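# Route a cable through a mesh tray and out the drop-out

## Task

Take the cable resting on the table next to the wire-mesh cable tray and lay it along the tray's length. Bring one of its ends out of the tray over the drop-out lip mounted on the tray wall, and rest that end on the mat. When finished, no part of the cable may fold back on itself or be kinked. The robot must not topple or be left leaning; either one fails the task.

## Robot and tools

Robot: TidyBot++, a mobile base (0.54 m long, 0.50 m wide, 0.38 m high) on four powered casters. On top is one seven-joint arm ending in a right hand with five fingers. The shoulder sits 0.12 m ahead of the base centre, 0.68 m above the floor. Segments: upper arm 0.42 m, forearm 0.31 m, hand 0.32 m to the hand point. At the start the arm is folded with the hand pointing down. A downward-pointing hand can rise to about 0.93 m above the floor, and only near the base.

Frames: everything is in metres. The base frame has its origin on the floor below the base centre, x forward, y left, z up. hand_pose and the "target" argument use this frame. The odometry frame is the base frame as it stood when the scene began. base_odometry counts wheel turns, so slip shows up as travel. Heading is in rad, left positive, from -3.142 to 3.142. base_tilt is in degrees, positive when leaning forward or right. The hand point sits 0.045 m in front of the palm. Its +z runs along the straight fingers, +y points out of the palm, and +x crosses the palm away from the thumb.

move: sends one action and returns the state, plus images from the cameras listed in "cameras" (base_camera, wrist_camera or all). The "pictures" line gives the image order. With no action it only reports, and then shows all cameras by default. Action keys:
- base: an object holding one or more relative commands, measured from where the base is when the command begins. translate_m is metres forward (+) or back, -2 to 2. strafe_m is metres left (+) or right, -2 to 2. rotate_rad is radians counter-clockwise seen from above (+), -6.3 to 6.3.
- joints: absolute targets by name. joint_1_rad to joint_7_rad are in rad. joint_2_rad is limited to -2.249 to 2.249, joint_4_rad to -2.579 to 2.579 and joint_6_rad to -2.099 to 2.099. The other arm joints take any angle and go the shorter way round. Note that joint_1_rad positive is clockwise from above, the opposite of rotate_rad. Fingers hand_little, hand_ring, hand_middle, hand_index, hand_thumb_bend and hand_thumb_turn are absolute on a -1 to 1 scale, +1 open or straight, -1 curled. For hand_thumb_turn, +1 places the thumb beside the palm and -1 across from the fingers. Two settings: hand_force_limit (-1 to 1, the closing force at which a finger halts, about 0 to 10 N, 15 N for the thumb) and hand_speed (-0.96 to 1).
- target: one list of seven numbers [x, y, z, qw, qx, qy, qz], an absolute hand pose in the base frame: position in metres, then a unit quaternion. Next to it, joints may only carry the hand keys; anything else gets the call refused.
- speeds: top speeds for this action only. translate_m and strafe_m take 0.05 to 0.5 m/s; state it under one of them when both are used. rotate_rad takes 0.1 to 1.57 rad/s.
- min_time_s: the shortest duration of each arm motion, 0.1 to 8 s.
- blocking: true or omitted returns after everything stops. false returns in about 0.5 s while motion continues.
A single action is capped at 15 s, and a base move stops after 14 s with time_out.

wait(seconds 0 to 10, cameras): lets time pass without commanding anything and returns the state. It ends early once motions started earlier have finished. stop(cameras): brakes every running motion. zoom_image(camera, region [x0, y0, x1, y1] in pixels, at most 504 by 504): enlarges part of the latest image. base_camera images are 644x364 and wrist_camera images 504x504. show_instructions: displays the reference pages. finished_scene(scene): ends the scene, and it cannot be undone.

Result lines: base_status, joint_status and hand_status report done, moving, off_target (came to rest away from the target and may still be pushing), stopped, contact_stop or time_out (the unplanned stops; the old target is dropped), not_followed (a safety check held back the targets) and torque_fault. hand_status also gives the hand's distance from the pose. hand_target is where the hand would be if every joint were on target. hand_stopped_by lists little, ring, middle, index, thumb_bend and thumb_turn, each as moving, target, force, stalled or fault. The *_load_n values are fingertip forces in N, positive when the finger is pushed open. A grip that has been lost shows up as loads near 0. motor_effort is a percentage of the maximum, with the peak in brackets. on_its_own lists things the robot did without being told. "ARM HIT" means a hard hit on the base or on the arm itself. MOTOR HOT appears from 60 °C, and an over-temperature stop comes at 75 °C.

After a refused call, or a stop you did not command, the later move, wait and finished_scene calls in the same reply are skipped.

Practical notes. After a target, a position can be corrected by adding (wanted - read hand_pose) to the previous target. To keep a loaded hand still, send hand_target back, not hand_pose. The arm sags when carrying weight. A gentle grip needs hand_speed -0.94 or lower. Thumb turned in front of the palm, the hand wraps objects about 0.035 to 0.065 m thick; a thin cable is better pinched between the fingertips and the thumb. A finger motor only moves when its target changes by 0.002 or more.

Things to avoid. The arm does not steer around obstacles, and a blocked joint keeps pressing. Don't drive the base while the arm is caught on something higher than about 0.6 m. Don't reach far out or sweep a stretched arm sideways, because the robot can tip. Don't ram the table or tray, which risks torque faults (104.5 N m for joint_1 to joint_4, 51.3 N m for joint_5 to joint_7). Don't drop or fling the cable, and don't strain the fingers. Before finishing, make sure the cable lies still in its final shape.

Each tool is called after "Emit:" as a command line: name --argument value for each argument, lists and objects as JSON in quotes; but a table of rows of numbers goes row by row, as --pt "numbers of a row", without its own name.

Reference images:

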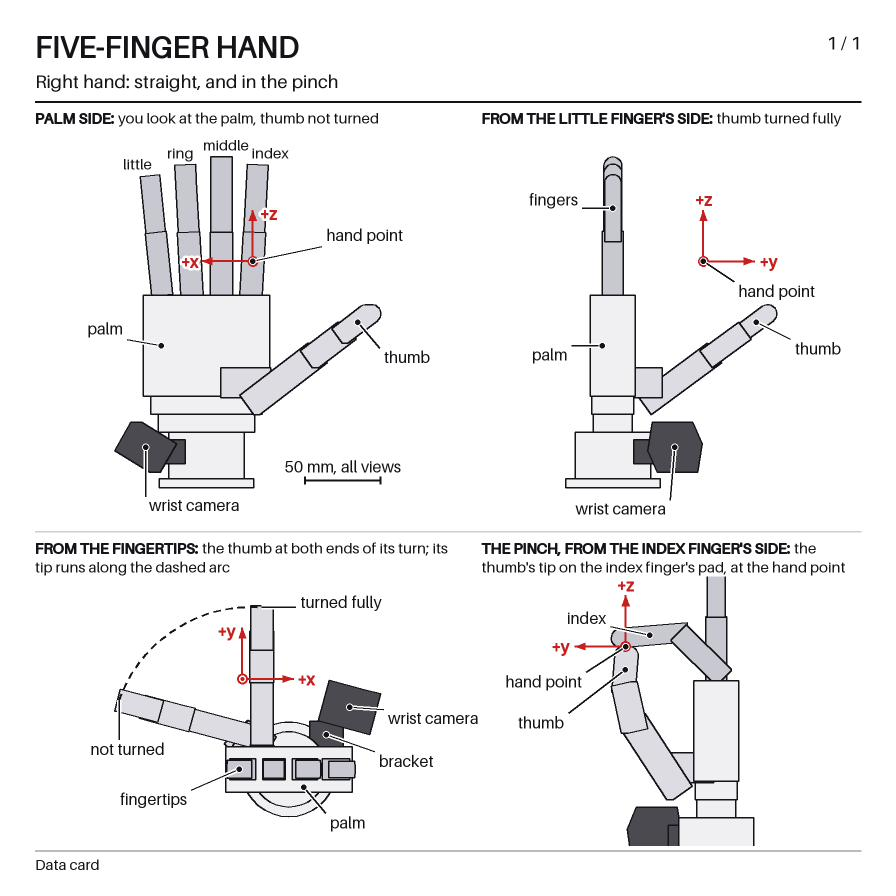

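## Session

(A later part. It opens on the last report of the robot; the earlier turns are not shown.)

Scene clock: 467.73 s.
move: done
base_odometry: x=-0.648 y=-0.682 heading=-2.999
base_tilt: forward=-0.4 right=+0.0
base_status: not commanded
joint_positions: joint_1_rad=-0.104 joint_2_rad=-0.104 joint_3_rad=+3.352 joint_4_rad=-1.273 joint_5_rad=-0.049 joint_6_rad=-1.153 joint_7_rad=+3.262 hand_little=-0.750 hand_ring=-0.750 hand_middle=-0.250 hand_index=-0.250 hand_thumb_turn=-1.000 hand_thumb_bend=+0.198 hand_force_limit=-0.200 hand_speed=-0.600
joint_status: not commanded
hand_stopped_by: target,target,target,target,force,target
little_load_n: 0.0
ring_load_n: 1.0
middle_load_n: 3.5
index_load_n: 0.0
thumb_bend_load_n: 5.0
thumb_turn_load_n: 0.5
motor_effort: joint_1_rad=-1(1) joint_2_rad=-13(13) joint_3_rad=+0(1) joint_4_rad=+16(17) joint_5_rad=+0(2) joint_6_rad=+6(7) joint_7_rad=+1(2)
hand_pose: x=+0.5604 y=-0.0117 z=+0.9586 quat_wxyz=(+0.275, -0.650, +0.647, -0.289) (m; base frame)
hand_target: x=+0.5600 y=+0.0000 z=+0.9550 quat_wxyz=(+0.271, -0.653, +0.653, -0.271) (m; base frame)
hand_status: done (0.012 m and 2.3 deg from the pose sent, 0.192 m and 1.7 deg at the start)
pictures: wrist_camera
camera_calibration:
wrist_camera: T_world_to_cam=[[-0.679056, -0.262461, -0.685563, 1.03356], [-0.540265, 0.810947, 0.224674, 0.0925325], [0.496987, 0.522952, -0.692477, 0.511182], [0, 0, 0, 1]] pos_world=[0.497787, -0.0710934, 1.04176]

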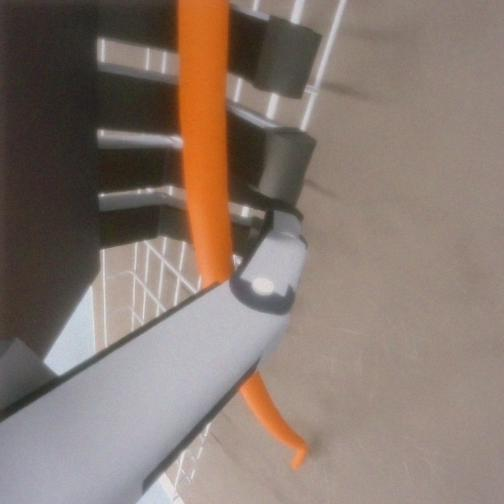

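Emit:
move --target '[0.76, 0.0, 0.965, 0.2706, -0.6533, 0.6533, -0.2706]' --min_time_s 4 --cameras '["wrist_camera"]'

Emit:
move --target '[0.785, 0.0, 0.85, 0.2706, -0.6533, 0.6533, -0.2706]' --min_time_s 3.5 --cameras '["wrist_camera"]'

Scene clock: 473.57 s.
move: done
base_odometry: x=-0.648 y=-0.682 heading=-2.999
base_tilt: forward=-0.3 right=+0.0
base_status: not commanded
joint_positions: joint_1_rad=+0.091 joint_2_rad=+0.477 joint_3_rad=+3.028 joint_4_rad=-0.463 joint_5_rad=+0.001 joint_6_rad=-1.375 joint_7_rad=+3.237 hand_little=-0.750 hand_ring=-0.750 hand_middle=-0.250 hand_index=-0.250 hand_thumb_turn=-1.000 hand_thumb_bend=+0.198 hand_force_limit=-0.200 hand_speed=-0.600
joint_status: not commanded
hand_stopped_by: target,target,target,target,force,target
little_load_n: 0.5
ring_load_n: 0.5
middle_load_n: 3.5
index_load_n: 0.0
thumb_bend_load_n: 5.0
thumb_turn_load_n: 0.5
motor_effort: joint_1_rad=+1(1) joint_2_rad=-28(30) joint_3_rad=+0(1) joint_4_rad=+14(16) joint_5_rad=+0(2) joint_6_rad=+6(7) joint_7_rad=+2(2)
hand_pose: x=+0.7584 y=+0.0168 z=+0.9798 quat_wxyz=(+0.290, -0.673, +0.620, -0.281) (m; base frame)
hand_target: x=+0.7600 y=+0.0000 z=+0.9650 quat_wxyz=(+0.271, -0.653, +0.653, -0.271) (m; base frame)
hand_status: done (0.022 m and 5.1 deg from the pose sent, 0.200 m and 2.3 deg at the start)
pictures: wrist_camera
camera_calibration:
wrist_camera: T_world_to_cam=[[-0.649672, -0.312846, -0.692859, 1.17562], [-0.603886, 0.766001, 0.220373, 0.224932], [0.461788, 0.561578, -0.686573, 0.432822], [0, 0, 0, 1]] pos_world=[0.699729, -0.0475723, 1.06213]

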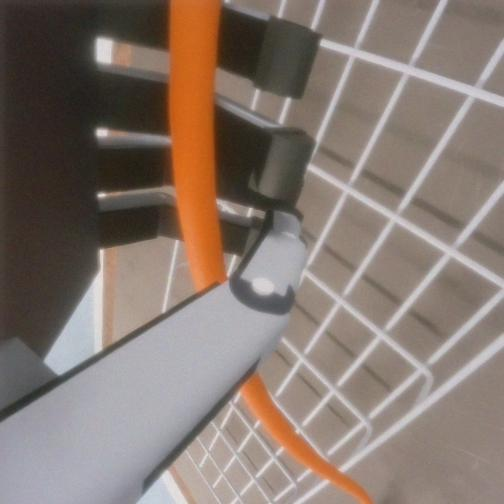

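Scene clock: 477.37 s.
move: done
base_odometry: x=-0.648 y=-0.682 heading=-2.999
base_tilt: forward=-0.3 right=+0.0
base_status: not commanded
joint_positions: joint_1_rad=+0.193 joint_2_rad=+0.476 joint_3_rad=+2.898 joint_4_rad=-0.949 joint_5_rad=+0.078 joint_6_rad=-1.002 joint_7_rad=+3.188 hand_little=-0.750 hand_ring=-0.750 hand_middle=-0.250 hand_index=-0.250 hand_thumb_turn=-1.000 hand_thumb_bend=+0.198 hand_force_limit=-0.200 hand_speed=-0.600
joint_status: not commanded
hand_stopped_by: target,target,target,target,force,target
little_load_n: 0.0
ring_load_n: 0.5
middle_load_n: 3.5
index_load_n: 0.0
thumb_bend_load_n: 5.0
thumb_turn_load_n: 0.5
motor_effort: joint_1_rad=+0(1) joint_2_rad=-29(31) joint_3_rad=-1(2) joint_4_rad=+16(17) joint_5_rad=+0(1) joint_6_rad=+5(6) joint_7_rad=+1(2)
hand_pose: x=+0.7835 y=+0.0060 z=+0.8255 quat_wxyz=(+0.258, -0.676, +0.646, -0.244) (m; base frame)
hand_target: x=+0.7850 y=+0.0000 z=+0.8500 quat_wxyz=(+0.271, -0.653, +0.653, -0.271) (m; base frame)
hand_status: done (0.025 m and 4.3 deg from the pose sent, 0.134 m and 5.1 deg at the start)
pictures: wrist_camera
camera_calibration:
wrist_camera: T_world_to_cam=[[-0.72709, -0.283805, -0.625135, 1.08628], [-0.555754, 0.777918, 0.293226, 0.184373], [0.403085, 0.560623, -0.723342, 0.397688], [0, 0, 0, 1]] pos_world=[0.731989, -0.0580885, 0.912674]

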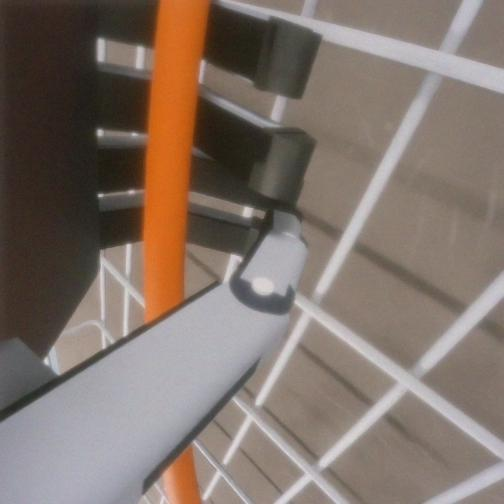

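Emit:
move --joints '{"hand_thumb_bend": 0.98, "hand_speed": -0.3, "hand_force_limit": 0.2}'

Emit:
move --joints '{"hand_ring": 0.6, "hand_little": 0.6, "hand_index": 0.6, "hand_middle": 0.6}'

Emit:
move --target '[0.74, 0.0, 0.98, 0.2706, -0.6533, 0.6533, -0.2706]' --min_time_s 2 --joints '{"hand_ring": -0.32, "hand_little": -0.32, "hand_index": -0.25, "hand_middle": -0.25}'

Emit:
move --base '{"strafe_m": 0.28}' --speeds '{"strafe_m": 0.3}' --target '[0.60, 0.0, 0.93, 0.2706, -0.6533, 0.6533, -0.2706]' --cameras '["wrist_camera"]'

Scene clock: 479.73 s.
move: done
base_odometry: x=-0.648 y=-0.682 heading=-2.999
base_tilt: forward=-0.3 right=+0.0
base_status: not commanded
joint_positions: joint_1_rad=+0.193 joint_2_rad=+0.476 joint_3_rad=+2.898 joint_4_rad=-0.949 joint_5_rad=+0.078 joint_6_rad=-1.001 joint_7_rad=+3.188 hand_little=-0.750 hand_ring=-0.750 hand_middle=-0.250 hand_index=-0.250 hand_thumb_turn=-1.000 hand_thumb_bend=+0.980 hand_force_limit=+0.200 hand_speed=-0.300
joint_status: all done
hand_stopped_by: target,target,target,target,target,target
little_load_n: 0.0
ring_load_n: 0.0
middle_load_n: 0.0
index_load_n: 0.0
thumb_bend_load_n: 0.0
thumb_turn_load_n: 0.0
motor_effort: joint_1_rad=+0(1) joint_2_rad=-30(30) joint_3_rad=-2(2) joint_4_rad=+16(16) joint_5_rad=-1(1) joint_6_rad=+6(6) joint_7_rad=+1(2)
hand_pose: x=+0.7836 y=+0.0060 z=+0.8256 quat_wxyz=(+0.258, -0.676, +0.646, -0.244) (m; base frame)
hand_target: x=+0.7850 y=+0.0000 z=+0.8500 quat_wxyz=(+0.271, -0.653, +0.653, -0.271) (m; base frame)
hand_status: not commanded
pictures: none

Scene clock: 480.90 s.
move: done
base_odometry: x=-0.648 y=-0.682 heading=-2.999
base_tilt: forward=-0.4 right=+0.0
base_status: not commanded
joint_positions: joint_1_rad=+0.194 joint_2_rad=+0.470 joint_3_rad=+2.898 joint_4_rad=-0.949 joint_5_rad=+0.079 joint_6_rad=-0.998 joint_7_rad=+3.188 hand_little=+0.600 hand_ring=+0.600 hand_middle=+0.600 hand_index=+0.600 hand_thumb_turn=-1.000 hand_thumb_bend=+0.980 hand_force_limit=+0.200 hand_speed=-0.300
joint_status: all done
hand_stopped_by: target,target,target,target,target,target
little_load_n: 0.0
ring_load_n: 0.0
middle_load_n: 0.0
index_load_n: 0.0
thumb_bend_load_n: 0.0
thumb_turn_load_n: 0.0
motor_effort: joint_1_rad=+0(1) joint_2_rad=-29(30) joint_3_rad=-2(2) joint_4_rad=+16(16) joint_5_rad=+0(1) joint_6_rad=+6(6) joint_7_rad=+2(2)
hand_pose: x=+0.7836 y=+0.0057 z=+0.8299 quat_wxyz=(+0.260, -0.675, +0.645, -0.248) (m; base frame)
hand_target: x=+0.7850 y=+0.0000 z=+0.8500 quat_wxyz=(+0.271, -0.653, +0.653, -0.271) (m; base frame)
hand_status: not commanded
pictures: none

Scene clock: 483.47 s.
move: done
base_odometry: x=-0.648 y=-0.682 heading=-2.999
base_tilt: forward=-0.3 right=+0.0
base_status: not commanded
joint_positions: joint_1_rad=+0.129 joint_2_rad=+0.470 joint_3_rad=+2.987 joint_4_rad=-0.467 joint_5_rad=+0.079 joint_6_rad=-1.401 joint_7_rad=+3.188 hand_little=-0.320 hand_ring=-0.320 hand_middle=-0.250 hand_index=-0.250 hand_thumb_turn=-1.000 hand_thumb_bend=+0.980 hand_force_limit=+0.200 hand_speed=-0.300
joint_status: all done
hand_stopped_by: target,target,target,target,target,target
little_load_n: 0.0
ring_load_n: 0.0
middle_load_n: 0.0
index_load_n: 0.0
thumb_bend_load_n: 0.0
thumb_turn_load_n: 0.0
motor_effort: joint_1_rad=+0(1) joint_2_rad=-27(30) joint_3_rad=-1(2) joint_4_rad=+14(17) joint_5_rad=-1(2) joint_6_rad=+5(6) joint_7_rad=+2(2)
hand_pose: x=+0.7498 y=-0.0110 z=+0.9775 quat_wxyz=(+0.268, -0.652, +0.648, -0.287) (m; base frame)
hand_target: x=+0.7400 y=+0.0000 z=+0.9800 quat_wxyz=(+0.271, -0.653, +0.653, -0.271) (m; base frame)
hand_status: done (0.015 m and 1.9 deg from the pose sent, 0.156 m and 3.9 deg at the start)
pictures: none

Scene clock: 485.57 s.
move: done
base_odometry: x=-0.609 y=-0.960 heading=-3.000
base_tilt: forward=-0.4 right=+0.0
base_status: done
joint_positions: joint_1_rad=+0.036 joint_2_rad=+0.024 joint_3_rad=+3.206 joint_4_rad=-1.240 joint_5_rad=-0.037 joint_6_rad=-1.144 joint_7_rad=+3.194 hand_little=-0.320 hand_ring=-0.320 hand_middle=-0.250 hand_index=-0.250 hand_thumb_turn=-1.000 hand_thumb_bend=+0.980 hand_force_limit=+0.200 hand_speed=-0.300
joint_status: not commanded
hand_stopped_by: target,target,target,target,target,target
little_load_n: 0.0
ring_load_n: 0.0
middle_load_n: 0.5
index_load_n: 0.0
thumb_bend_load_n: 0.0
thumb_turn_load_n: 0.0
motor_effort: joint_1_rad=+0(2) joint_2_rad=-17(29) joint_3_rad=+0(1) joint_4_rad=+15(16) joint_5_rad=-1(2) joint_6_rad=+5(6) joint_7_rad=+1(2)
hand_pose: x=+0.6007 y=-0.0072 z=+0.9179 quat_wxyz=(+0.247, -0.643, +0.676, -0.261) (m; base frame)
hand_target: x=+0.6000 y=+0.0000 z=+0.9300 quat_wxyz=(+0.271, -0.653, +0.653, -0.271) (m; base frame)
hand_status: done (0.014 m and 4.1 deg from the pose sent, 0.158 m and 1.9 deg at the start)
pictures: wrist_camera
camera_calibration:
wrist_camera: T_world_to_cam=[[-0.746427, -0.214535, -0.629937, 1.02387], [-0.479617, 0.829644, 0.28576, 0.0274468], [0.461318, 0.515428, -0.722163, 0.509225], [0, 0, 0, 1]] pos_world=[0.542493, -0.0655835, 1.00487]

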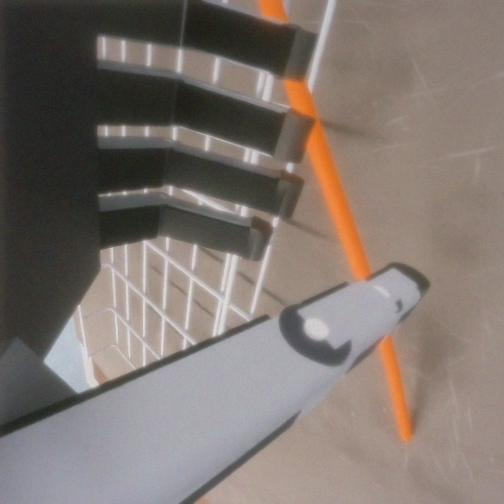

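Emit:
move --base '{"strafe_m": 0.1}' --target '[0.575, 0.06, 0.80, 0.3242, -0.7826, 0.4911, -0.2034]' --cameras '["all"]'

Scene clock: 489.97 s.
move: done
base_odometry: x=-0.595 y=-1.059 heading=-3.000
base_tilt: forward=-0.4 right=+0.0
base_status: done
joint_positions: joint_1_rad=+0.021 joint_2_rad=+0.012 joint_3_rad=+3.266 joint_4_rad=-1.673 joint_5_rad=-0.509 joint_6_rad=-0.900 joint_7_rad=+3.923 hand_little=-0.320 hand_ring=-0.320 hand_middle=-0.250 hand_index=-0.250 hand_thumb_turn=-1.000 hand_thumb_bend=+0.980 hand_force_limit=+0.200 hand_speed=-0.300
joint_status: not commanded
hand_stopped_by: target,target,target,target,target,target
little_load_n: 0.0
ring_load_n: 0.0
middle_load_n: 0.0
index_load_n: 0.0
thumb_bend_load_n: 0.0
thumb_turn_load_n: 0.0
motor_effort: joint_1_rad=+0(2) joint_2_rad=-16(18) joint_3_rad=+0(2) joint_4_rad=+16(17) joint_5_rad=-3(4) joint_6_rad=+4(5) joint_7_rad=+2(2)
hand_pose: x=+0.5701 y=+0.0617 z=+0.7861 quat_wxyz=(+0.304, -0.788, +0.505, -0.179) (m; base frame)
hand_target: x=+0.5750 y=+0.0600 z=+0.8000 quat_wxyz=(+0.324, -0.783, +0.491, -0.203) (m; base frame)
hand_status: done (0.015 m and 4.0 deg from the pose sent, 0.138 m and 28.8 deg at the start)
pictures: base_camera, wrist_camera
camera_calibration:
wrist_camera: T_world_to_cam=[[-0.572079, -0.529301, -0.62655, 0.850136], [-0.80697, 0.499869, 0.314531, 0.177606], [0.146712, 0.685544, -0.713095, 0.554355], [0, 0, 0, 1]] pos_world=[0.548338, -0.0188369, 0.872098]

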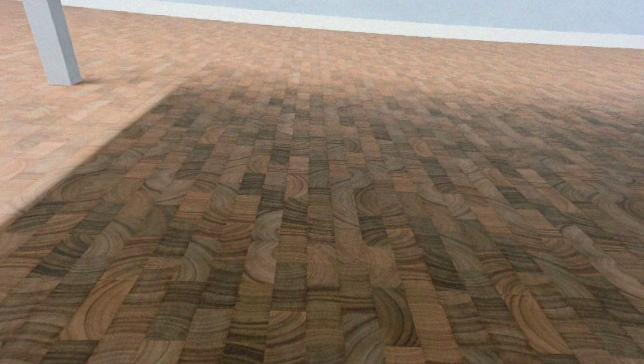

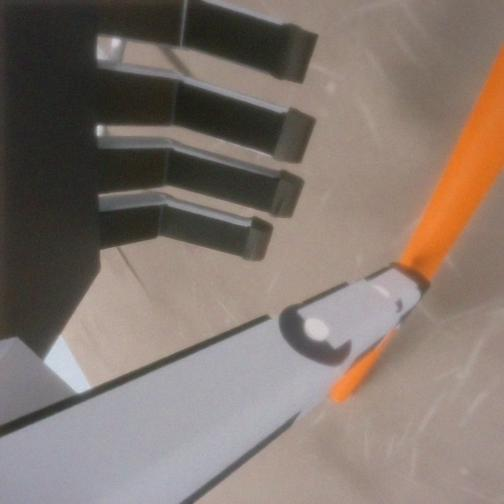

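Emit:
move --target '[0.544, 0.057, 0.722, 0.3242, -0.7826, 0.4911, -0.2034]' --min_time_s 2 --cameras '["wrist_camera"]'

Scene clock: 494.67 s.
move: done
base_odometry: x=-0.595 y=-1.059 heading=-3.000
base_tilt: forward=-0.4 right=+0.0
base_status: not commanded
joint_positions: joint_1_rad=-0.077 joint_2_rad=-0.048 joint_3_rad=+3.384 joint_4_rad=-1.935 joint_5_rad=-0.683 joint_6_rad=-0.691 joint_7_rad=+4.158 hand_little=-0.320 hand_ring=-0.320 hand_middle=-0.250 hand_index=-0.250 hand_thumb_turn=-1.000 hand_thumb_bend=+0.980 hand_force_limit=+0.200 hand_speed=-0.300
joint_status: not commanded
hand_stopped_by: target,target,target,target,target,target
little_load_n: 0.0
ring_load_n: 0.0
middle_load_n: -3.5
index_load_n: 0.0
thumb_bend_load_n: 0.0
thumb_turn_load_n: 0.5
motor_effort: joint_1_rad=+1(1) joint_2_rad=-10(16) joint_3_rad=+1(1) joint_4_rad=+11(15) joint_5_rad=-1(3) joint_6_rad=+1(4) joint_7_rad=+2(2)
hand_pose: x=+0.5504 y=+0.0616 z=+0.7349 quat_wxyz=(+0.327, -0.779, +0.496, -0.201) (m; base frame)
hand_target: x=+0.5440 y=+0.0570 z=+0.7220 quat_wxyz=(+0.324, -0.783, +0.491, -0.203) (m; base frame)
hand_status: done (0.015 m and 0.8 deg from the pose sent, 0.069 m and 4.0 deg at the start)
pictures: wrist_camera
camera_calibration:
wrist_camera: T_world_to_cam=[[-0.528536, -0.519636, -0.671289, 0.815027], [-0.82653, 0.495377, 0.267299, 0.223715], [0.193643, 0.696118, -0.691319, 0.478361], [0, 0, 0, 1]] pos_world=[0.523046, -0.0203024, 0.81802]

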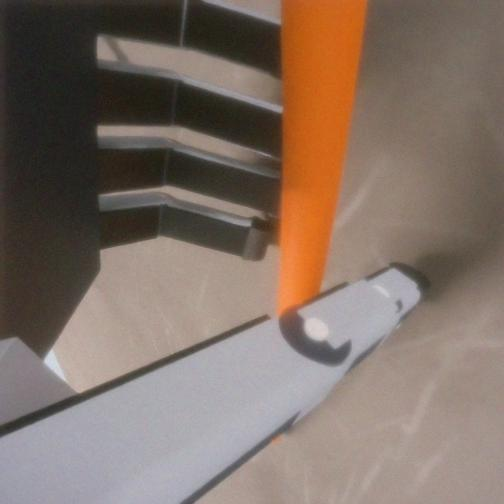

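Emit:
move --joints '{"hand_thumb_bend": -0.3, "hand_force_limit": -0.3, "hand_speed": -0.75}' --cameras '["wrist_camera"]'

Scene clock: 499.43 s.
move: off_target
base_odometry: x=-0.595 y=-1.059 heading=-3.000
base_tilt: forward=-0.4 right=+0.0
base_status: not commanded
joint_positions: joint_1_rad=-0.077 joint_2_rad=-0.049 joint_3_rad=+3.384 joint_4_rad=-1.935 joint_5_rad=-0.683 joint_6_rad=-0.690 joint_7_rad=+4.159 hand_little=-0.320 hand_ring=-0.320 hand_middle=-0.250 hand_index=-0.250 hand_thumb_turn=-1.000 hand_thumb_bend=+0.211 hand_force_limit=-0.300 hand_speed=-0.750
joint_status: hand_thumb_bend off_target (ended at +0.211, target -0.300); the others done
hand_stopped_by: target,target,target,target,force,target
little_load_n: 0.0
ring_load_n: 0.0
middle_load_n: -0.5
index_load_n: 0.0
thumb_bend_load_n: 5.5
thumb_turn_load_n: 0.5
motor_effort: joint_1_rad=+1(2) joint_2_rad=-10(11) joint_3_rad=+0(1) joint_4_rad=+11(11) joint_5_rad=-1(2) joint_6_rad=+0(2) joint_7_rad=+2(2)
hand_pose: x=+0.5502 y=+0.0615 z=+0.7350 quat_wxyz=(+0.327, -0.779, +0.496, -0.201) (m; base frame)
hand_target: x=+0.5440 y=+0.0570 z=+0.7220 quat_wxyz=(+0.324, -0.783, +0.491, -0.203) (m; base frame)
hand_status: not commanded
pictures: wrist_camera
camera_calibration:
wrist_camera: T_world_to_cam=[[-0.528051, -0.519843, -0.67151, 0.814858], [-0.826745, 0.495382, 0.266627, 0.224099], [0.19405, 0.69596, -0.691364, 0.47831], [0, 0, 0, 1]] pos_world=[0.522744, -0.0203013, 0.818121]

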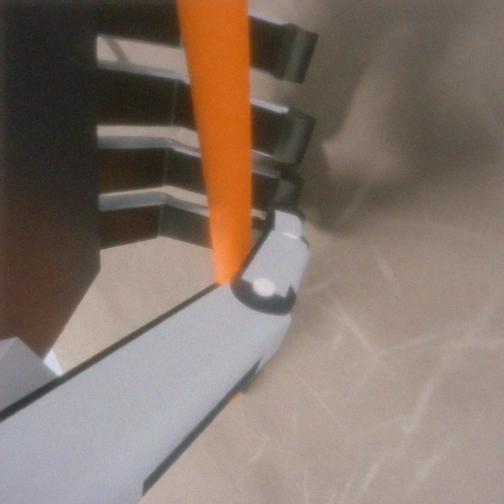

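Emit:
move --joints '{"hand_ring": -0.8, "hand_little": -0.8, "hand_force_limit": -0.2, "hand_speed": -0.6}'

Emit:
move --target '[0.55, 0.04, 0.80, 0.3242, -0.7826, 0.4911, -0.2034]' --min_time_s 2

Emit:
move --target '[0.57, 0.0, 0.955, 0.3242, -0.7826, 0.4911, -0.2034]' --min_time_s 3.5 --cameras '["wrist_camera"]'

Scene clock: 501.77 s.
move: done
base_odometry: x=-0.595 y=-1.059 heading=-3.000
base_tilt: forward=-0.4 right=+0.0
base_status: not commanded
joint_positions: joint_1_rad=-0.077 joint_2_rad=-0.049 joint_3_rad=+3.384 joint_4_rad=-1.935 joint_5_rad=-0.683 joint_6_rad=-0.690 joint_7_rad=+4.159 hand_little=-0.800 hand_ring=-0.800 hand_middle=-0.250 hand_index=-0.250 hand_thumb_turn=-1.000 hand_thumb_bend=+0.211 hand_force_limit=-0.200 hand_speed=-0.600
joint_status: all done
hand_stopped_by: target,target,target,target,force,target
little_load_n: 0.0
ring_load_n: 0.0
middle_load_n: -0.5
index_load_n: 0.0
thumb_bend_load_n: 5.5
thumb_turn_load_n: 0.5
motor_effort: joint_1_rad=+0(1) joint_2_rad=-10(11) joint_3_rad=+0(1) joint_4_rad=+11(11) joint_5_rad=-1(1) joint_6_rad=+1(2) joint_7_rad=+1(2)
hand_pose: x=+0.5502 y=+0.0615 z=+0.7350 quat_wxyz=(+0.327, -0.779, +0.496, -0.201) (m; base frame)
hand_target: x=+0.5440 y=+0.0570 z=+0.7220 quat_wxyz=(+0.324, -0.783, +0.491, -0.203) (m; base frame)
hand_status: not commanded
pictures: none

Scene clock: 504.07 s.
move: done
base_odometry: x=-0.595 y=-1.059 heading=-3.000
base_tilt: forward=-0.3 right=+0.0
base_status: not commanded
joint_positions: joint_1_rad=-0.108 joint_2_rad=-0.049 joint_3_rad=+3.456 joint_4_rad=-1.769 joint_5_rad=-0.616 joint_6_rad=-0.856 joint_7_rad=+4.105 hand_little=-0.800 hand_ring=-0.800 hand_middle=-0.250 hand_index=-0.250 hand_thumb_turn=-1.000 hand_thumb_bend=+0.211 hand_force_limit=-0.200 hand_speed=-0.600
joint_status: not commanded
hand_stopped_by: target,target,target,target,force,target
little_load_n: 0.5
ring_load_n: 0.5
middle_load_n: 2.0
index_load_n: 0.5
thumb_bend_load_n: 2.5
thumb_turn_load_n: 0.0
motor_effort: joint_1_rad=+0(1) joint_2_rad=-14(15) joint_3_rad=+0(1) joint_4_rad=+16(16) joint_5_rad=-4(4) joint_6_rad=+3(4) joint_7_rad=+1(2)
hand_pose: x=+0.5595 y=+0.0486 z=+0.7859 quat_wxyz=(+0.329, -0.788, +0.480, -0.202) (m; base frame)
hand_target: x=+0.5500 y=+0.0400 z=+0.8000 quat_wxyz=(+0.324, -0.783, +0.491, -0.203) (m; base frame)
hand_status: done (0.019 m and 1.5 deg from the pose sent, 0.068 m and 0.8 deg at the start)
pictures: none

Scene clock: 507.87 s.
move: done
base_odometry: x=-0.595 y=-1.059 heading=-3.000
base_tilt: forward=-0.4 right=+0.0
base_status: not commanded
joint_positions: joint_1_rad=+0.273 joint_2_rad=+0.037 joint_3_rad=+3.241 joint_4_rad=-1.128 joint_5_rad=-0.603 joint_6_rad=-1.359 joint_7_rad=+3.947 hand_little=-0.800 hand_ring=-0.800 hand_middle=-0.250 hand_index=-0.250 hand_thumb_turn=-1.000 hand_thumb_bend=+0.211 hand_force_limit=-0.200 hand_speed=-0.600
joint_status: not commanded
hand_stopped_by: target,target,target,target,force,target
little_load_n: 1.0
ring_load_n: 0.5
middle_load_n: 2.0
index_load_n: 0.0
thumb_bend_load_n: 3.0
thumb_turn_load_n: 0.5
motor_effort: joint_1_rad=+0(1) joint_2_rad=-17(17) joint_3_rad=+0(1) joint_4_rad=+15(17) joint_5_rad=-4(5) joint_6_rad=+4(5) joint_7_rad=+2(2)
hand_pose: x=+0.5739 y=+0.0053 z=+0.9679 quat_wxyz=(+0.345, -0.783, +0.466, -0.227) (m; base frame)
hand_target: x=+0.5700 y=+0.0000 z=+0.9550 quat_wxyz=(+0.324, -0.783, +0.491, -0.203) (m; base frame)
hand_status: done (0.014 m and 4.6 deg from the pose sent, 0.176 m and 1.5 deg at the start)
pictures: wrist_camera
camera_calibration:
wrist_camera: T_world_to_cam=[[-0.454076, -0.548556, -0.702069, 0.941838], [-0.864052, 0.463331, 0.196821, 0.298584], [0.217323, 0.695996, -0.684369, 0.653702], [0, 0, 0, 1]] pos_world=[0.543593, -0.0766659, 1.04984]

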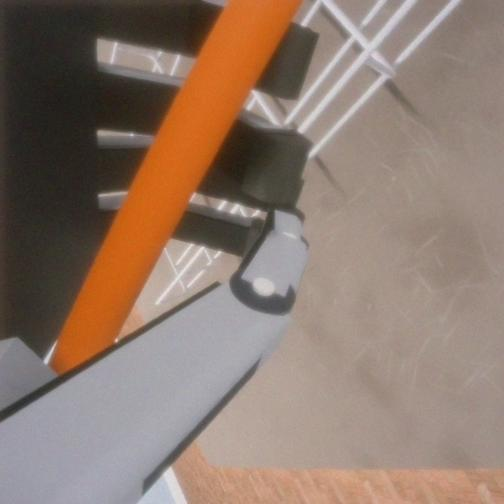

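Emit:
move --target '[0.74, 0.03, 0.97, 0.31, -0.735, 0.565, -0.238]' --min_time_s 4 --cameras '["wrist_camera"]'

Scene clock: 512.93 s.
move: done
base_odometry: x=-0.595 y=-1.059 heading=-3.000
base_tilt: forward=-0.4 right=+0.0
base_status: not commanded
joint_positions: joint_1_rad=+0.205 joint_2_rad=+0.458 joint_3_rad=+2.902 joint_4_rad=-0.492 joint_5_rad=-0.120 joint_6_rad=-1.383 joint_7_rad=+3.456 hand_little=-0.800 hand_ring=-0.800 hand_middle=-0.250 hand_index=-0.250 hand_thumb_turn=-1.000 hand_thumb_bend=+0.211 hand_force_limit=-0.200 hand_speed=-0.600
joint_status: not commanded
hand_stopped_by: target,target,target,target,force,target
little_load_n: 0.5
ring_load_n: 0.0
middle_load_n: 2.0
index_load_n: 0.0
thumb_bend_load_n: 3.0
thumb_turn_load_n: 0.5
motor_effort: joint_1_rad=+1(1) joint_2_rad=-27(28) joint_3_rad=-1(1) joint_4_rad=+14(15) joint_5_rad=-1(4) joint_6_rad=+6(6) joint_7_rad=+1(2)
hand_pose: x=+0.7392 y=+0.0270 z=+0.9860 quat_wxyz=(+0.321, -0.736, +0.537, -0.257) (m; base frame)
hand_target: x=+0.7400 y=+0.0300 z=+0.9700 quat_wxyz=(+0.308, -0.731, +0.562, -0.237) (m; base frame)
hand_status: done (0.016 m and 4.0 deg from the pose sent, 0.168 m and 13.3 deg at the start)
pictures: wrist_camera
camera_calibration:
wrist_camera: T_world_to_cam=[[-0.550451, -0.453684, -0.700838, 1.10911], [-0.76186, 0.616275, 0.199436, 0.345543], [0.341428, 0.643721, -0.684873, 0.525281], [0, 0, 0, 1]] pos_world=[0.694418, -0.0478996, 1.06814]

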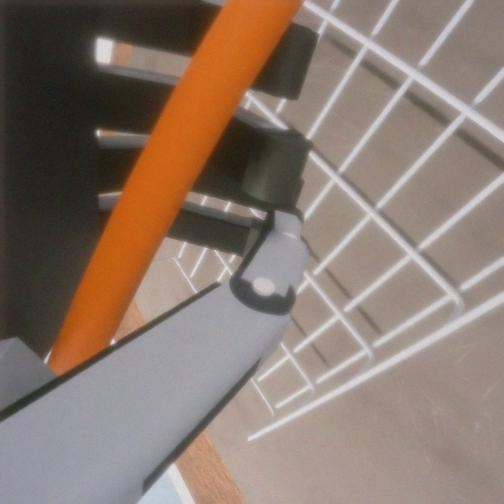

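Emit:
move --target '[0.785, 0.03, 0.855, 0.2950, -0.7121, 0.5882, -0.2436]' --min_time_s 4 --cameras '["wrist_camera"]'

Scene clock: 518.13 s.
move: done
base_odometry: x=-0.595 y=-1.059 heading=-3.000
base_tilt: forward=-0.3 right=+0.0
base_status: not commanded
joint_positions: joint_1_rad=+0.235 joint_2_rad=+0.458 joint_3_rad=+2.799 joint_4_rad=-0.884 joint_5_rad=-0.009 joint_6_rad=-1.050 joint_7_rad=+3.381 hand_little=-0.800 hand_ring=-0.800 hand_middle=-0.250 hand_index=-0.250 hand_thumb_turn=-1.000 hand_thumb_bend=+0.211 hand_force_limit=-0.200 hand_speed=-0.600
joint_status: not commanded
hand_stopped_by: target,target,target,target,force,target
little_load_n: 0.0
ring_load_n: 0.5
middle_load_n: 1.5
index_load_n: 0.0
thumb_bend_load_n: 3.0
thumb_turn_load_n: 0.0
motor_effort: joint_1_rad=+0(2) joint_2_rad=-29(30) joint_3_rad=-2(2) joint_4_rad=+16(17) joint_5_rad=-1(2) joint_6_rad=+5(6) joint_7_rad=+1(2)
hand_pose: x=+0.7733 y=+0.0419 z=+0.8677 quat_wxyz=(+0.299, -0.730, +0.566, -0.239) (m; base frame)
hand_target: x=+0.7850 y=+0.0300 z=+0.8550 quat_wxyz=(+0.295, -0.712, +0.588, -0.244) (m; base frame)
hand_status: done (0.021 m and 3.4 deg from the pose sent, 0.139 m and 7.3 deg at the start)
pictures: wrist_camera
camera_calibration:
wrist_camera: T_world_to_cam=[[-0.617221, -0.422297, -0.663855, 1.06984], [-0.716276, 0.650719, 0.252018, 0.30366], [0.325557, 0.631054, -0.704119, 0.452502], [0, 0, 0, 1]] pos_world=[0.730515, -0.0313615, 0.952304]

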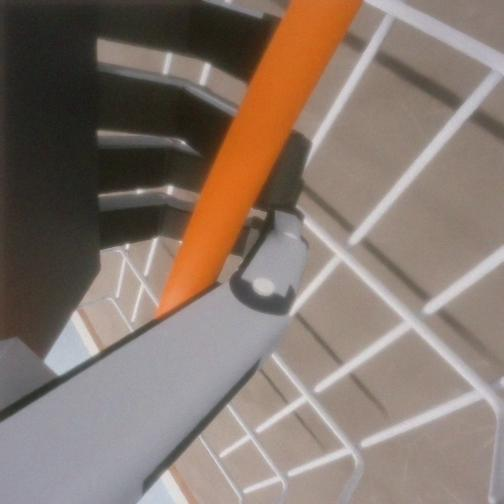

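Emit:
move --target '[0.80, 0.03, 0.825, 0.2950, -0.7121, 0.5882, -0.2436]' --min_time_s 1.5 --cameras '["wrist_camera"]'

Emit:
move --joints '{"hand_thumb_bend": 0.98, "hand_speed": -0.3, "hand_force_limit": 0.2}'

Emit:
move --joints '{"hand_ring": 0.6, "hand_little": 0.6, "hand_index": 0.6, "hand_middle": 0.6}' --cameras '["wrist_camera"]'

Scene clock: 520.93 s.
move: done
base_odometry: x=-0.595 y=-1.059 heading=-3.000
base_tilt: forward=-0.3 right=+0.0
base_status: not commanded
joint_positions: joint_1_rad=+0.248 joint_2_rad=+0.475 joint_3_rad=+2.766 joint_4_rad=-0.933 joint_5_rad=+0.023 joint_6_rad=-0.972 joint_7_rad=+3.370 hand_little=-0.800 hand_ring=-0.800 hand_middle=-0.250 hand_index=-0.250 hand_thumb_turn=-1.000 hand_thumb_bend=+0.211 hand_force_limit=-0.200 hand_speed=-0.600
joint_status: not commanded
hand_stopped_by: target,target,target,target,force,target
little_load_n: 0.0
ring_load_n: 1.0
middle_load_n: 1.5
index_load_n: 0.0
thumb_bend_load_n: 3.0
thumb_turn_load_n: 0.5
motor_effort: joint_1_rad=+0(2) joint_2_rad=-29(30) joint_3_rad=-2(2) joint_4_rad=+16(17) joint_5_rad=-1(1) joint_6_rad=+6(6) joint_7_rad=+2(2)
hand_pose: x=+0.7870 y=+0.0423 z=+0.8491 quat_wxyz=(+0.302, -0.728, +0.564, -0.246) (m; base frame)
hand_target: x=+0.8000 y=+0.0300 z=+0.8250 quat_wxyz=(+0.295, -0.712, +0.588, -0.244) (m; base frame)
hand_status: done (0.030 m and 3.4 deg from the pose sent, 0.052 m and 3.4 deg at the start)
pictures: wrist_camera
camera_calibration:
wrist_camera: T_world_to_cam=[[-0.607617, -0.422713, -0.672395, 1.06585], [-0.718062, 0.65415, 0.237642, 0.331303], [0.339393, 0.627217, -0.701007, 0.421334], [0, 0, 0, 1]] pos_world=[0.742528, -0.0304404, 0.933299]

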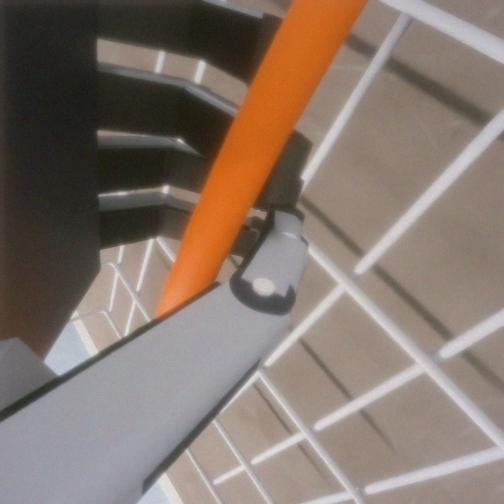

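Scene clock: 522.20 s.
move: done
base_odometry: x=-0.595 y=-1.059 heading=-3.000
base_tilt: forward=-0.3 right=+0.0
base_status: not commanded
joint_positions: joint_1_rad=+0.248 joint_2_rad=+0.475 joint_3_rad=+2.766 joint_4_rad=-0.933 joint_5_rad=+0.024 joint_6_rad=-0.972 joint_7_rad=+3.370 hand_little=-0.800 hand_ring=-0.800 hand_middle=-0.250 hand_index=-0.250 hand_thumb_turn=-1.000 hand_thumb_bend=+0.980 hand_force_limit=+0.200 hand_speed=-0.300
joint_status: all done
hand_stopped_by: target,target,target,target,target,target
little_load_n: 0.0
ring_load_n: 0.5
middle_load_n: 0.0
index_load_n: 0.0
thumb_bend_load_n: 0.0
thumb_turn_load_n: 0.0
motor_effort: joint_1_rad=+1(1) joint_2_rad=-29(30) joint_3_rad=-2(2) joint_4_rad=+16(16) joint_5_rad=+0(1) joint_6_rad=+5(6) joint_7_rad=+2(2)
hand_pose: x=+0.7872 y=+0.0423 z=+0.8492 quat_wxyz=(+0.302, -0.728, +0.564, -0.247) (m; base frame)
hand_target: x=+0.8000 y=+0.0300 z=+0.8250 quat_wxyz=(+0.295, -0.712, +0.588, -0.244) (m; base frame)
hand_status: not commanded
pictures: none

Scene clock: 523.40 s.
move: done
base_odometry: x=-0.595 y=-1.059 heading=-3.000
base_tilt: forward=-0.3 right=+0.0
base_status: not commanded
joint_positions: joint_1_rad=+0.253 joint_2_rad=+0.475 joint_3_rad=+2.766 joint_4_rad=-0.933 joint_5_rad=+0.027 joint_6_rad=-0.968 joint_7_rad=+3.370 hand_little=+0.600 hand_ring=+0.600 hand_middle=+0.600 hand_index=+0.600 hand_thumb_turn=-1.000 hand_thumb_bend=+0.980 hand_force_limit=+0.200 hand_speed=-0.300
joint_status: all done
hand_stopped_by: target,target,target,target,target,target
little_load_n: 0.0
ring_load_n: 0.0
middle_load_n: 0.0
index_load_n: 0.0
thumb_bend_load_n: 0.5
thumb_turn_load_n: 0.0
motor_effort: joint_1_rad=-1(1) joint_2_rad=-29(30) joint_3_rad=-2(3) joint_4_rad=+16(16) joint_5_rad=-1(2) joint_6_rad=+6(6) joint_7_rad=+2(2)
hand_pose: x=+0.7882 y=+0.0382 z=+0.8494 quat_wxyz=(+0.301, -0.726, +0.566, -0.249) (m; base frame)
hand_target: x=+0.8000 y=+0.0300 z=+0.8250 quat_wxyz=(+0.295, -0.712, +0.588, -0.244) (m; base frame)
hand_status: not commanded
pictures: wrist_camera
camera_calibration:
wrist_camera: T_world_to_cam=[[-0.607841, -0.420821, -0.673379, 1.066], [-0.714909, 0.659102, 0.233431, 0.335703], [0.345593, 0.623293, -0.701478, 0.41947], [0, 0, 0, 1]] pos_world=[0.742988, -0.034121, 0.933706]

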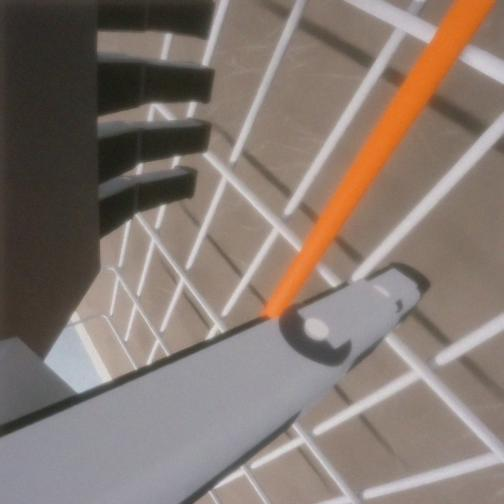

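Emit:
move --target '[0.70, 0.0, 0.99, 0.2706, -0.6533, 0.6533, -0.2706]' --min_time_s 2 --cameras '["wrist_camera"]'

Emit:
move --base '{"translate_m": -0.3}' --joints '{"joint_1_rad": 0, "joint_2_rad": -1.2, "joint_3_rad": 3.142, "joint_4_rad": -2.03, "joint_5_rad": 0, "joint_6_rad": -0.75, "joint_7_rad": 4.451}' --cameras '["wrist_camera"]'

Scene clock: 527.30 s.
move: done
base_odometry: x=-0.595 y=-1.059 heading=-3.000
base_tilt: forward=-0.3 right=+0.0
base_status: not commanded
joint_positions: joint_1_rad=+0.164 joint_2_rad=+0.376 joint_3_rad=+2.966 joint_4_rad=-0.629 joint_5_rad=+0.027 joint_6_rad=-1.362 joint_7_rad=+3.240 hand_little=+0.600 hand_ring=+0.600 hand_middle=+0.600 hand_index=+0.600 hand_thumb_turn=-1.000 hand_thumb_bend=+0.980 hand_force_limit=+0.200 hand_speed=-0.300
joint_status: not commanded
hand_stopped_by: target,target,target,target,target,target
little_load_n: 0.0
ring_load_n: 0.0
middle_load_n: 0.0
index_load_n: -0.5
thumb_bend_load_n: 0.0
thumb_turn_load_n: 0.0
motor_effort: joint_1_rad=+1(1) joint_2_rad=-25(30) joint_3_rad=-1(2) joint_4_rad=+14(16) joint_5_rad=+0(2) joint_6_rad=+5(6) joint_7_rad=+2(2)
hand_pose: x=+0.7158 y=-0.0015 z=+0.9716 quat_wxyz=(+0.267, -0.675, +0.632, -0.270) (m; base frame)
hand_target: x=+0.7000 y=+0.0000 z=+0.9900 quat_wxyz=(+0.271, -0.653, +0.653, -0.271) (m; base frame)
hand_status: done (0.024 m and 3.5 deg from the pose sent, 0.170 m and 13.7 deg at the start)
pictures: wrist_camera
camera_calibration:
wrist_camera: T_world_to_cam=[[-0.689542, -0.30732, -0.65581, 1.12915], [-0.576974, 0.780417, 0.240939, 0.175733], [0.43776, 0.544522, -0.715445, 0.50236], [0, 0, 0, 1]] pos_world=[0.660075, -0.0636816, 1.05758]

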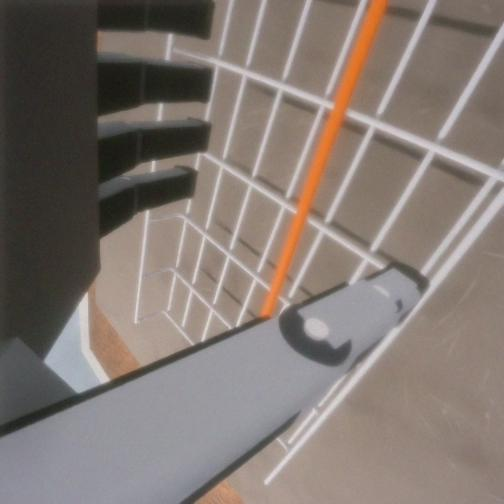

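Scene clock: 530.40 s.
move: done
base_odometry: x=-0.297 y=-1.017 heading=-3.000
base_tilt: forward=-0.4 right=+0.0
base_status: done
joint_positions: joint_1_rad=+0.014 joint_2_rad=-1.176 joint_3_rad=+3.120 joint_4_rad=-2.010 joint_5_rad=+0.027 joint_6_rad=-0.788 joint_7_rad=+4.386 hand_little=+0.600 hand_ring=+0.600 hand_middle=+0.600 hand_index=+0.600 hand_thumb_turn=-1.000 hand_thumb_bend=+0.980 hand_force_limit=+0.200 hand_speed=-0.300
joint_status: all done
hand_stopped_by: target,target,target,target,target,target
little_load_n: 0.0
ring_load_n: 0.0
middle_load_n: 0.0
index_load_n: 0.0
thumb_bend_load_n: 0.0
thumb_turn_load_n: 0.0
motor_effort: joint_1_rad=+0(2) joint_2_rad=+14(30) joint_3_rad=+1(2) joint_4_rad=+14(16) joint_5_rad=+0(2) joint_6_rad=+8(9) joint_7_rad=+2(3)
hand_pose: x=+0.2814 y=-0.0474 z=+0.9916 quat_wxyz=(+0.090, -0.716, +0.113, -0.683) (m; base frame)
hand_target: x=+0.2805 y=-0.0490 z=+0.9981 quat_wxyz=(+0.092, -0.704, +0.093, -0.698) (m; base frame)
hand_status: not commanded
pictures: wrist_camera
camera_calibration:
wrist_camera: T_world_to_cam=[[-0.0515467, -0.99819, -0.030969, -0.00325429], [-0.602149, 0.0558045, -0.796431, 0.957476], [0.796718, -0.0224055, -0.603935, 0.493347], [0, 0, 0, 1]] pos_world=[0.183316, -0.0456262, 1.06041]

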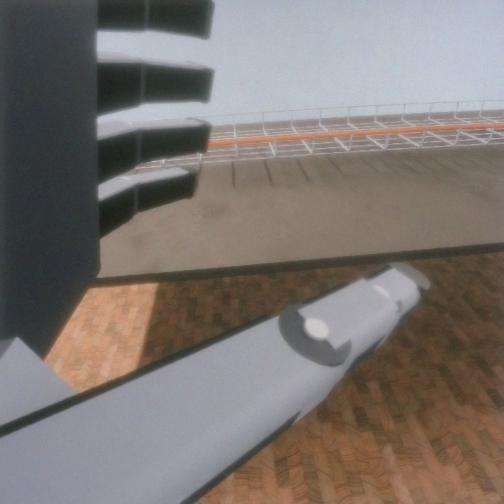

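Emit:
move --base '{"rotate_rad": -1.57}' --cameras '["all"]'

Scene clock: 534.20 s.
move: done
base_odometry: x=-0.297 y=-1.017 heading=+1.714
base_tilt: forward=-0.4 right=+0.0
base_status: done
joint_positions: joint_1_rad=+0.010 joint_2_rad=-1.176 joint_3_rad=+3.121 joint_4_rad=-2.011 joint_5_rad=+0.027 joint_6_rad=-0.787 joint_7_rad=+4.388 hand_little=+0.600 hand_ring=+0.600 hand_middle=+0.600 hand_index=+0.600 hand_thumb_turn=-1.000 hand_thumb_bend=+0.980 hand_force_limit=+0.200 hand_speed=-0.300
joint_status: not commanded
hand_stopped_by: target,target,target,target,target,target
little_load_n: 0.0
ring_load_n: 0.0
middle_load_n: 0.0
index_load_n: 0.0
thumb_bend_load_n: -0.5
thumb_turn_load_n: 0.0
motor_effort: joint_1_rad=-1(1) joint_2_rad=+14(15) joint_3_rad=+1(2) joint_4_rad=+14(14) joint_5_rad=+0(2) joint_6_rad=+7(8) joint_7_rad=+2(2)
hand_pose: x=+0.2817 y=-0.0473 z=+0.9917 quat_wxyz=(+0.091, -0.716, +0.111, -0.683) (m; base frame)
hand_target: x=+0.2805 y=-0.0490 z=+0.9981 quat_wxyz=(+0.092, -0.704, +0.093, -0.698) (m; base frame)
hand_status: not commanded
pictures: base_camera, wrist_camera
camera_calibration:
wrist_camera: T_world_to_cam=[[-0.0478542, -0.998369, -0.0311202, -0.00408277], [-0.601553, 0.053678, -0.797028, 0.958112], [0.797399, -0.0194207, -0.60314, 0.492413], [0, 0, 0, 1]] pos_world=[0.18351, -0.0459427, 1.06051]

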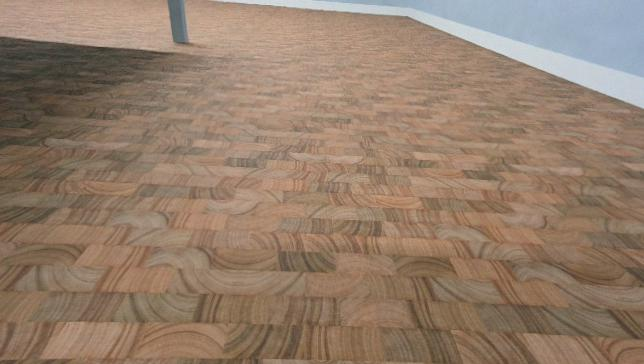

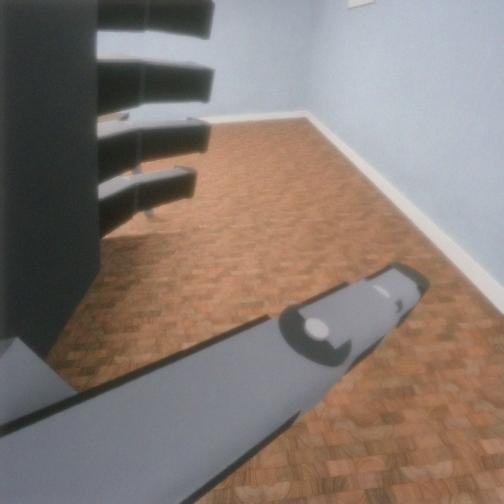

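Emit:
move --base '{"translate_m": 1.45}'

Emit:
move --base '{"translate_m": 1.4}'

Emit:
move --base '{"rotate_rad": 1.57}' --cameras '["all"]'

Scene clock: 539.70 s.
move: done
base_odometry: x=-0.504 y=+0.419 heading=+1.713
base_tilt: forward=-0.4 right=+0.0
base_status: done
joint_positions: joint_1_rad=+0.010 joint_2_rad=-1.180 joint_3_rad=+3.121 joint_4_rad=-2.014 joint_5_rad=+0.027 joint_6_rad=-0.785 joint_7_rad=+4.388 hand_little=+0.600 hand_ring=+0.600 hand_middle=+0.600 hand_index=+0.600 hand_thumb_turn=-1.000 hand_thumb_bend=+0.980 hand_force_limit=+0.200 hand_speed=-0.300
joint_status: not commanded
hand_stopped_by: target,target,target,target,target,target
little_load_n: 0.5
ring_load_n: 0.0
middle_load_n: 0.0
index_load_n: 0.0
thumb_bend_load_n: 0.0
thumb_turn_load_n: 0.0
motor_effort: joint_1_rad=+1(1) joint_2_rad=+14(16) joint_3_rad=+1(1) joint_4_rad=+14(15) joint_5_rad=+1(1) joint_6_rad=+8(8) joint_7_rad=+2(2)
hand_pose: x=+0.2811 y=-0.0474 z=+0.9910 quat_wxyz=(+0.091, -0.715, +0.111, -0.684) (m; base frame)
hand_target: x=+0.2805 y=-0.0490 z=+0.9981 quat_wxyz=(+0.092, -0.704, +0.093, -0.698) (m; base frame)
hand_status: not commanded
pictures: none

Scene clock: 543.83 s.
move: done
base_odometry: x=-0.702 y=+1.805 heading=+1.713
base_tilt: forward=-0.4 right=+0.0
base_status: done
joint_positions: joint_1_rad=+0.010 joint_2_rad=-1.183 joint_3_rad=+3.122 joint_4_rad=-2.015 joint_5_rad=+0.027 joint_6_rad=-0.785 joint_7_rad=+4.388 hand_little=+0.600 hand_ring=+0.600 hand_middle=+0.600 hand_index=+0.600 hand_thumb_turn=-1.000 hand_thumb_bend=+0.980 hand_force_limit=+0.200 hand_speed=-0.300
joint_status: not commanded
hand_stopped_by: target,target,target,target,target,target
little_load_n: 0.0
ring_load_n: 0.0
middle_load_n: 0.0
index_load_n: 0.5
thumb_bend_load_n: 0.0
thumb_turn_load_n: 0.5
motor_effort: joint_1_rad=+0(1) joint_2_rad=+14(15) joint_3_rad=+1(1) joint_4_rad=+14(15) joint_5_rad=+1(1) joint_6_rad=+8(8) joint_7_rad=+2(2)
hand_pose: x=+0.2805 y=-0.0474 z=+0.9911 quat_wxyz=(+0.091, -0.715, +0.111, -0.685) (m; base frame)
hand_target: x=+0.2805 y=-0.0490 z=+0.9981 quat_wxyz=(+0.092, -0.704, +0.093, -0.698) (m; base frame)
hand_status: not commanded
pictures: none

Scene clock: 546.13 s.
move: done
base_odometry: x=-0.702 y=+1.805 heading=-3.001
base_tilt: forward=-0.4 right=+0.0
base_status: done
joint_positions: joint_1_rad=+0.007 joint_2_rad=-1.183 joint_3_rad=+3.122 joint_4_rad=-2.015 joint_5_rad=+0.027 joint_6_rad=-0.785 joint_7_rad=+4.388 hand_little=+0.600 hand_ring=+0.600 hand_middle=+0.600 hand_index=+0.600 hand_thumb_turn=-1.000 hand_thumb_bend=+0.980 hand_force_limit=+0.200 hand_speed=-0.300
joint_status: not commanded
hand_stopped_by: target,target,target,target,target,target
little_load_n: 0.0
ring_load_n: 0.0
middle_load_n: -0.5
index_load_n: 0.0
thumb_bend_load_n: 0.0
thumb_turn_load_n: 0.0
motor_effort: joint_1_rad=+1(2) joint_2_rad=+14(14) joint_3_rad=+1(1) joint_4_rad=+14(14) joint_5_rad=+0(2) joint_6_rad=+8(8) joint_7_rad=+2(2)
hand_pose: x=+0.2806 y=-0.0472 z=+0.9911 quat_wxyz=(+0.092, -0.715, +0.110, -0.685) (m; base frame)
hand_target: x=+0.2805 y=-0.0490 z=+0.9981 quat_wxyz=(+0.092, -0.704, +0.093, -0.698) (m; base frame)
hand_status: not commanded
pictures: base_camera, wrist_camera
camera_calibration:
wrist_camera: T_world_to_cam=[[-0.0454254, -0.998458, -0.0318957, -0.00392268], [-0.598452, 0.0527643, -0.799419, 0.958301], [0.799869, -0.0172259, -0.599927, 0.489114], [0, 0, 0, 1]] pos_world=[0.182092, -0.0460553, 1.05939]

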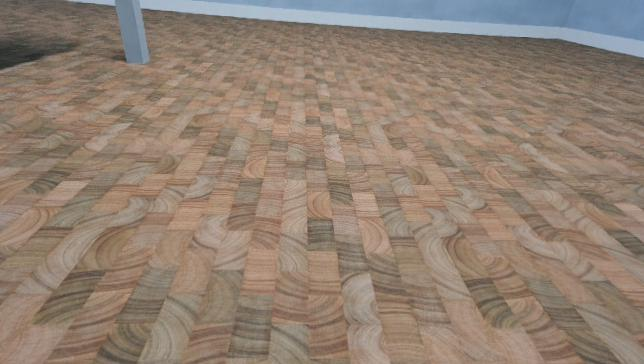

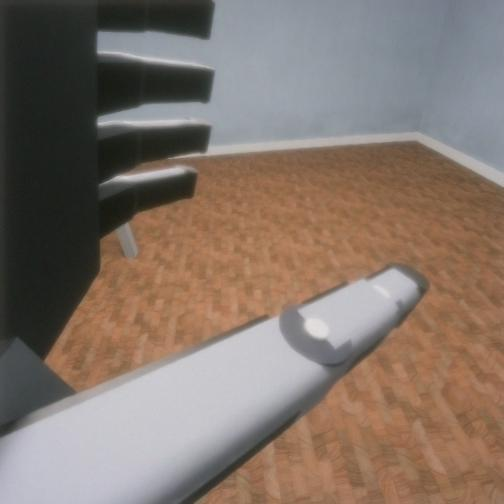

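Emit:
move --base '{"translate_m": 1.2}'

Emit:
move --base '{"translate_m": 1.1}'

Emit:
move --base '{"rotate_rad": 3.14}' --cameras '["all"]'

Scene clock: 551.20 s.
move: done
base_odometry: x=-1.891 y=+1.637 heading=-3.000
base_tilt: forward=-0.4 right=+0.0
base_status: done
joint_positions: joint_1_rad=+0.007 joint_2_rad=-1.184 joint_3_rad=+3.122 joint_4_rad=-2.016 joint_5_rad=+0.027 joint_6_rad=-0.784 joint_7_rad=+4.388 hand_little=+0.600 hand_ring=+0.600 hand_middle=+0.600 hand_index=+0.600 hand_thumb_turn=-1.000 hand_thumb_bend=+0.980 hand_force_limit=+0.200 hand_speed=-0.300
joint_status: not commanded
hand_stopped_by: target,target,target,target,target,target
little_load_n: 0.0
ring_load_n: 0.0
middle_load_n: 0.0
index_load_n: 0.0
thumb_bend_load_n: 0.0
thumb_turn_load_n: 0.5
motor_effort: joint_1_rad=+0(1) joint_2_rad=+14(16) joint_3_rad=+1(1) joint_4_rad=+14(15) joint_5_rad=+0(1) joint_6_rad=+8(9) joint_7_rad=+2(2)
hand_pose: x=+0.2803 y=-0.0472 z=+0.9911 quat_wxyz=(+0.092, -0.714, +0.110, -0.685) (m; base frame)
hand_target: x=+0.2805 y=-0.0490 z=+0.9981 quat_wxyz=(+0.092, -0.704, +0.093, -0.698) (m; base frame)
hand_status: not commanded
pictures: none

Scene clock: 554.73 s.
move: done
base_odometry: x=-2.980 y=+1.482 heading=-2.999
base_tilt: forward=-0.4 right=+0.0
base_status: done
joint_positions: joint_1_rad=+0.007 joint_2_rad=-1.185 joint_3_rad=+3.122 joint_4_rad=-2.016 joint_5_rad=+0.027 joint_6_rad=-0.784 joint_7_rad=+4.388 hand_little=+0.600 hand_ring=+0.600 hand_middle=+0.600 hand_index=+0.600 hand_thumb_turn=-1.000 hand_thumb_bend=+0.980 hand_force_limit=+0.200 hand_speed=-0.300
joint_status: not commanded
hand_stopped_by: target,target,target,target,target,target
little_load_n: 0.0
ring_load_n: 0.0
middle_load_n: 0.0
index_load_n: 0.0
thumb_bend_load_n: 0.0
thumb_turn_load_n: 0.5
motor_effort: joint_1_rad=+0(1) joint_2_rad=+14(16) joint_3_rad=+1(1) joint_4_rad=+14(15) joint_5_rad=+0(1) joint_6_rad=+8(8) joint_7_rad=+2(2)
hand_pose: x=+0.2800 y=-0.0472 z=+0.9911 quat_wxyz=(+0.092, -0.714, +0.110, -0.685) (m; base frame)
hand_target: x=+0.2805 y=-0.0490 z=+0.9981 quat_wxyz=(+0.092, -0.704, +0.093, -0.698) (m; base frame)
hand_status: not commanded
pictures: none

Scene clock: 558.03 s.
move: done
base_odometry: x=-2.980 y=+1.482 heading=+0.140
base_tilt: forward=-0.4 right=+0.0
base_status: done
joint_positions: joint_1_rad=+0.007 joint_2_rad=-1.185 joint_3_rad=+3.122 joint_4_rad=-2.016 joint_5_rad=+0.027 joint_6_rad=-0.784 joint_7_rad=+4.388 hand_little=+0.600 hand_ring=+0.600 hand_middle=+0.600 hand_index=+0.600 hand_thumb_turn=-1.000 hand_thumb_bend=+0.980 hand_force_limit=+0.200 hand_speed=-0.300
joint_status: not commanded
hand_stopped_by: target,target,target,target,target,target
little_load_n: 0.0
ring_load_n: 0.0
middle_load_n: 0.0
index_load_n: 0.0
thumb_bend_load_n: 0.0
thumb_turn_load_n: 0.5
motor_effort: joint_1_rad=+0(2) joint_2_rad=+14(14) joint_3_rad=+1(1) joint_4_rad=+14(14) joint_5_rad=+0(2) joint_6_rad=+7(9) joint_7_rad=+2(2)
hand_pose: x=+0.2800 y=-0.0472 z=+0.9911 quat_wxyz=(+0.092, -0.714, +0.110, -0.685) (m; base frame)
hand_target: x=+0.2805 y=-0.0490 z=+0.9981 quat_wxyz=(+0.092, -0.704, +0.093, -0.698) (m; base frame)
hand_status: not commanded
pictures: base_camera, wrist_camera
camera_calibration:
wrist_camera: T_world_to_cam=[[-0.0452289, -0.998453, -0.0323308, -0.00363474], [-0.596678, 0.0529573, -0.800731, 0.958872], [0.801205, -0.0169251, -0.598151, 0.487504], [0, 0, 0, 1]] pos_world=[0.181383, -0.0461573, 1.05928]

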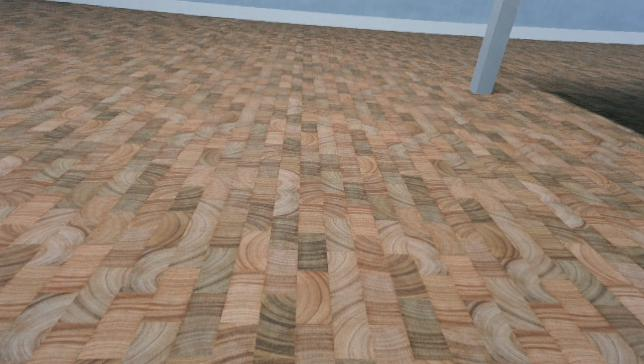

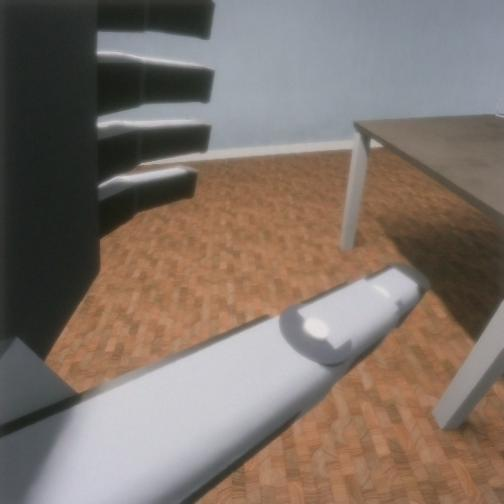

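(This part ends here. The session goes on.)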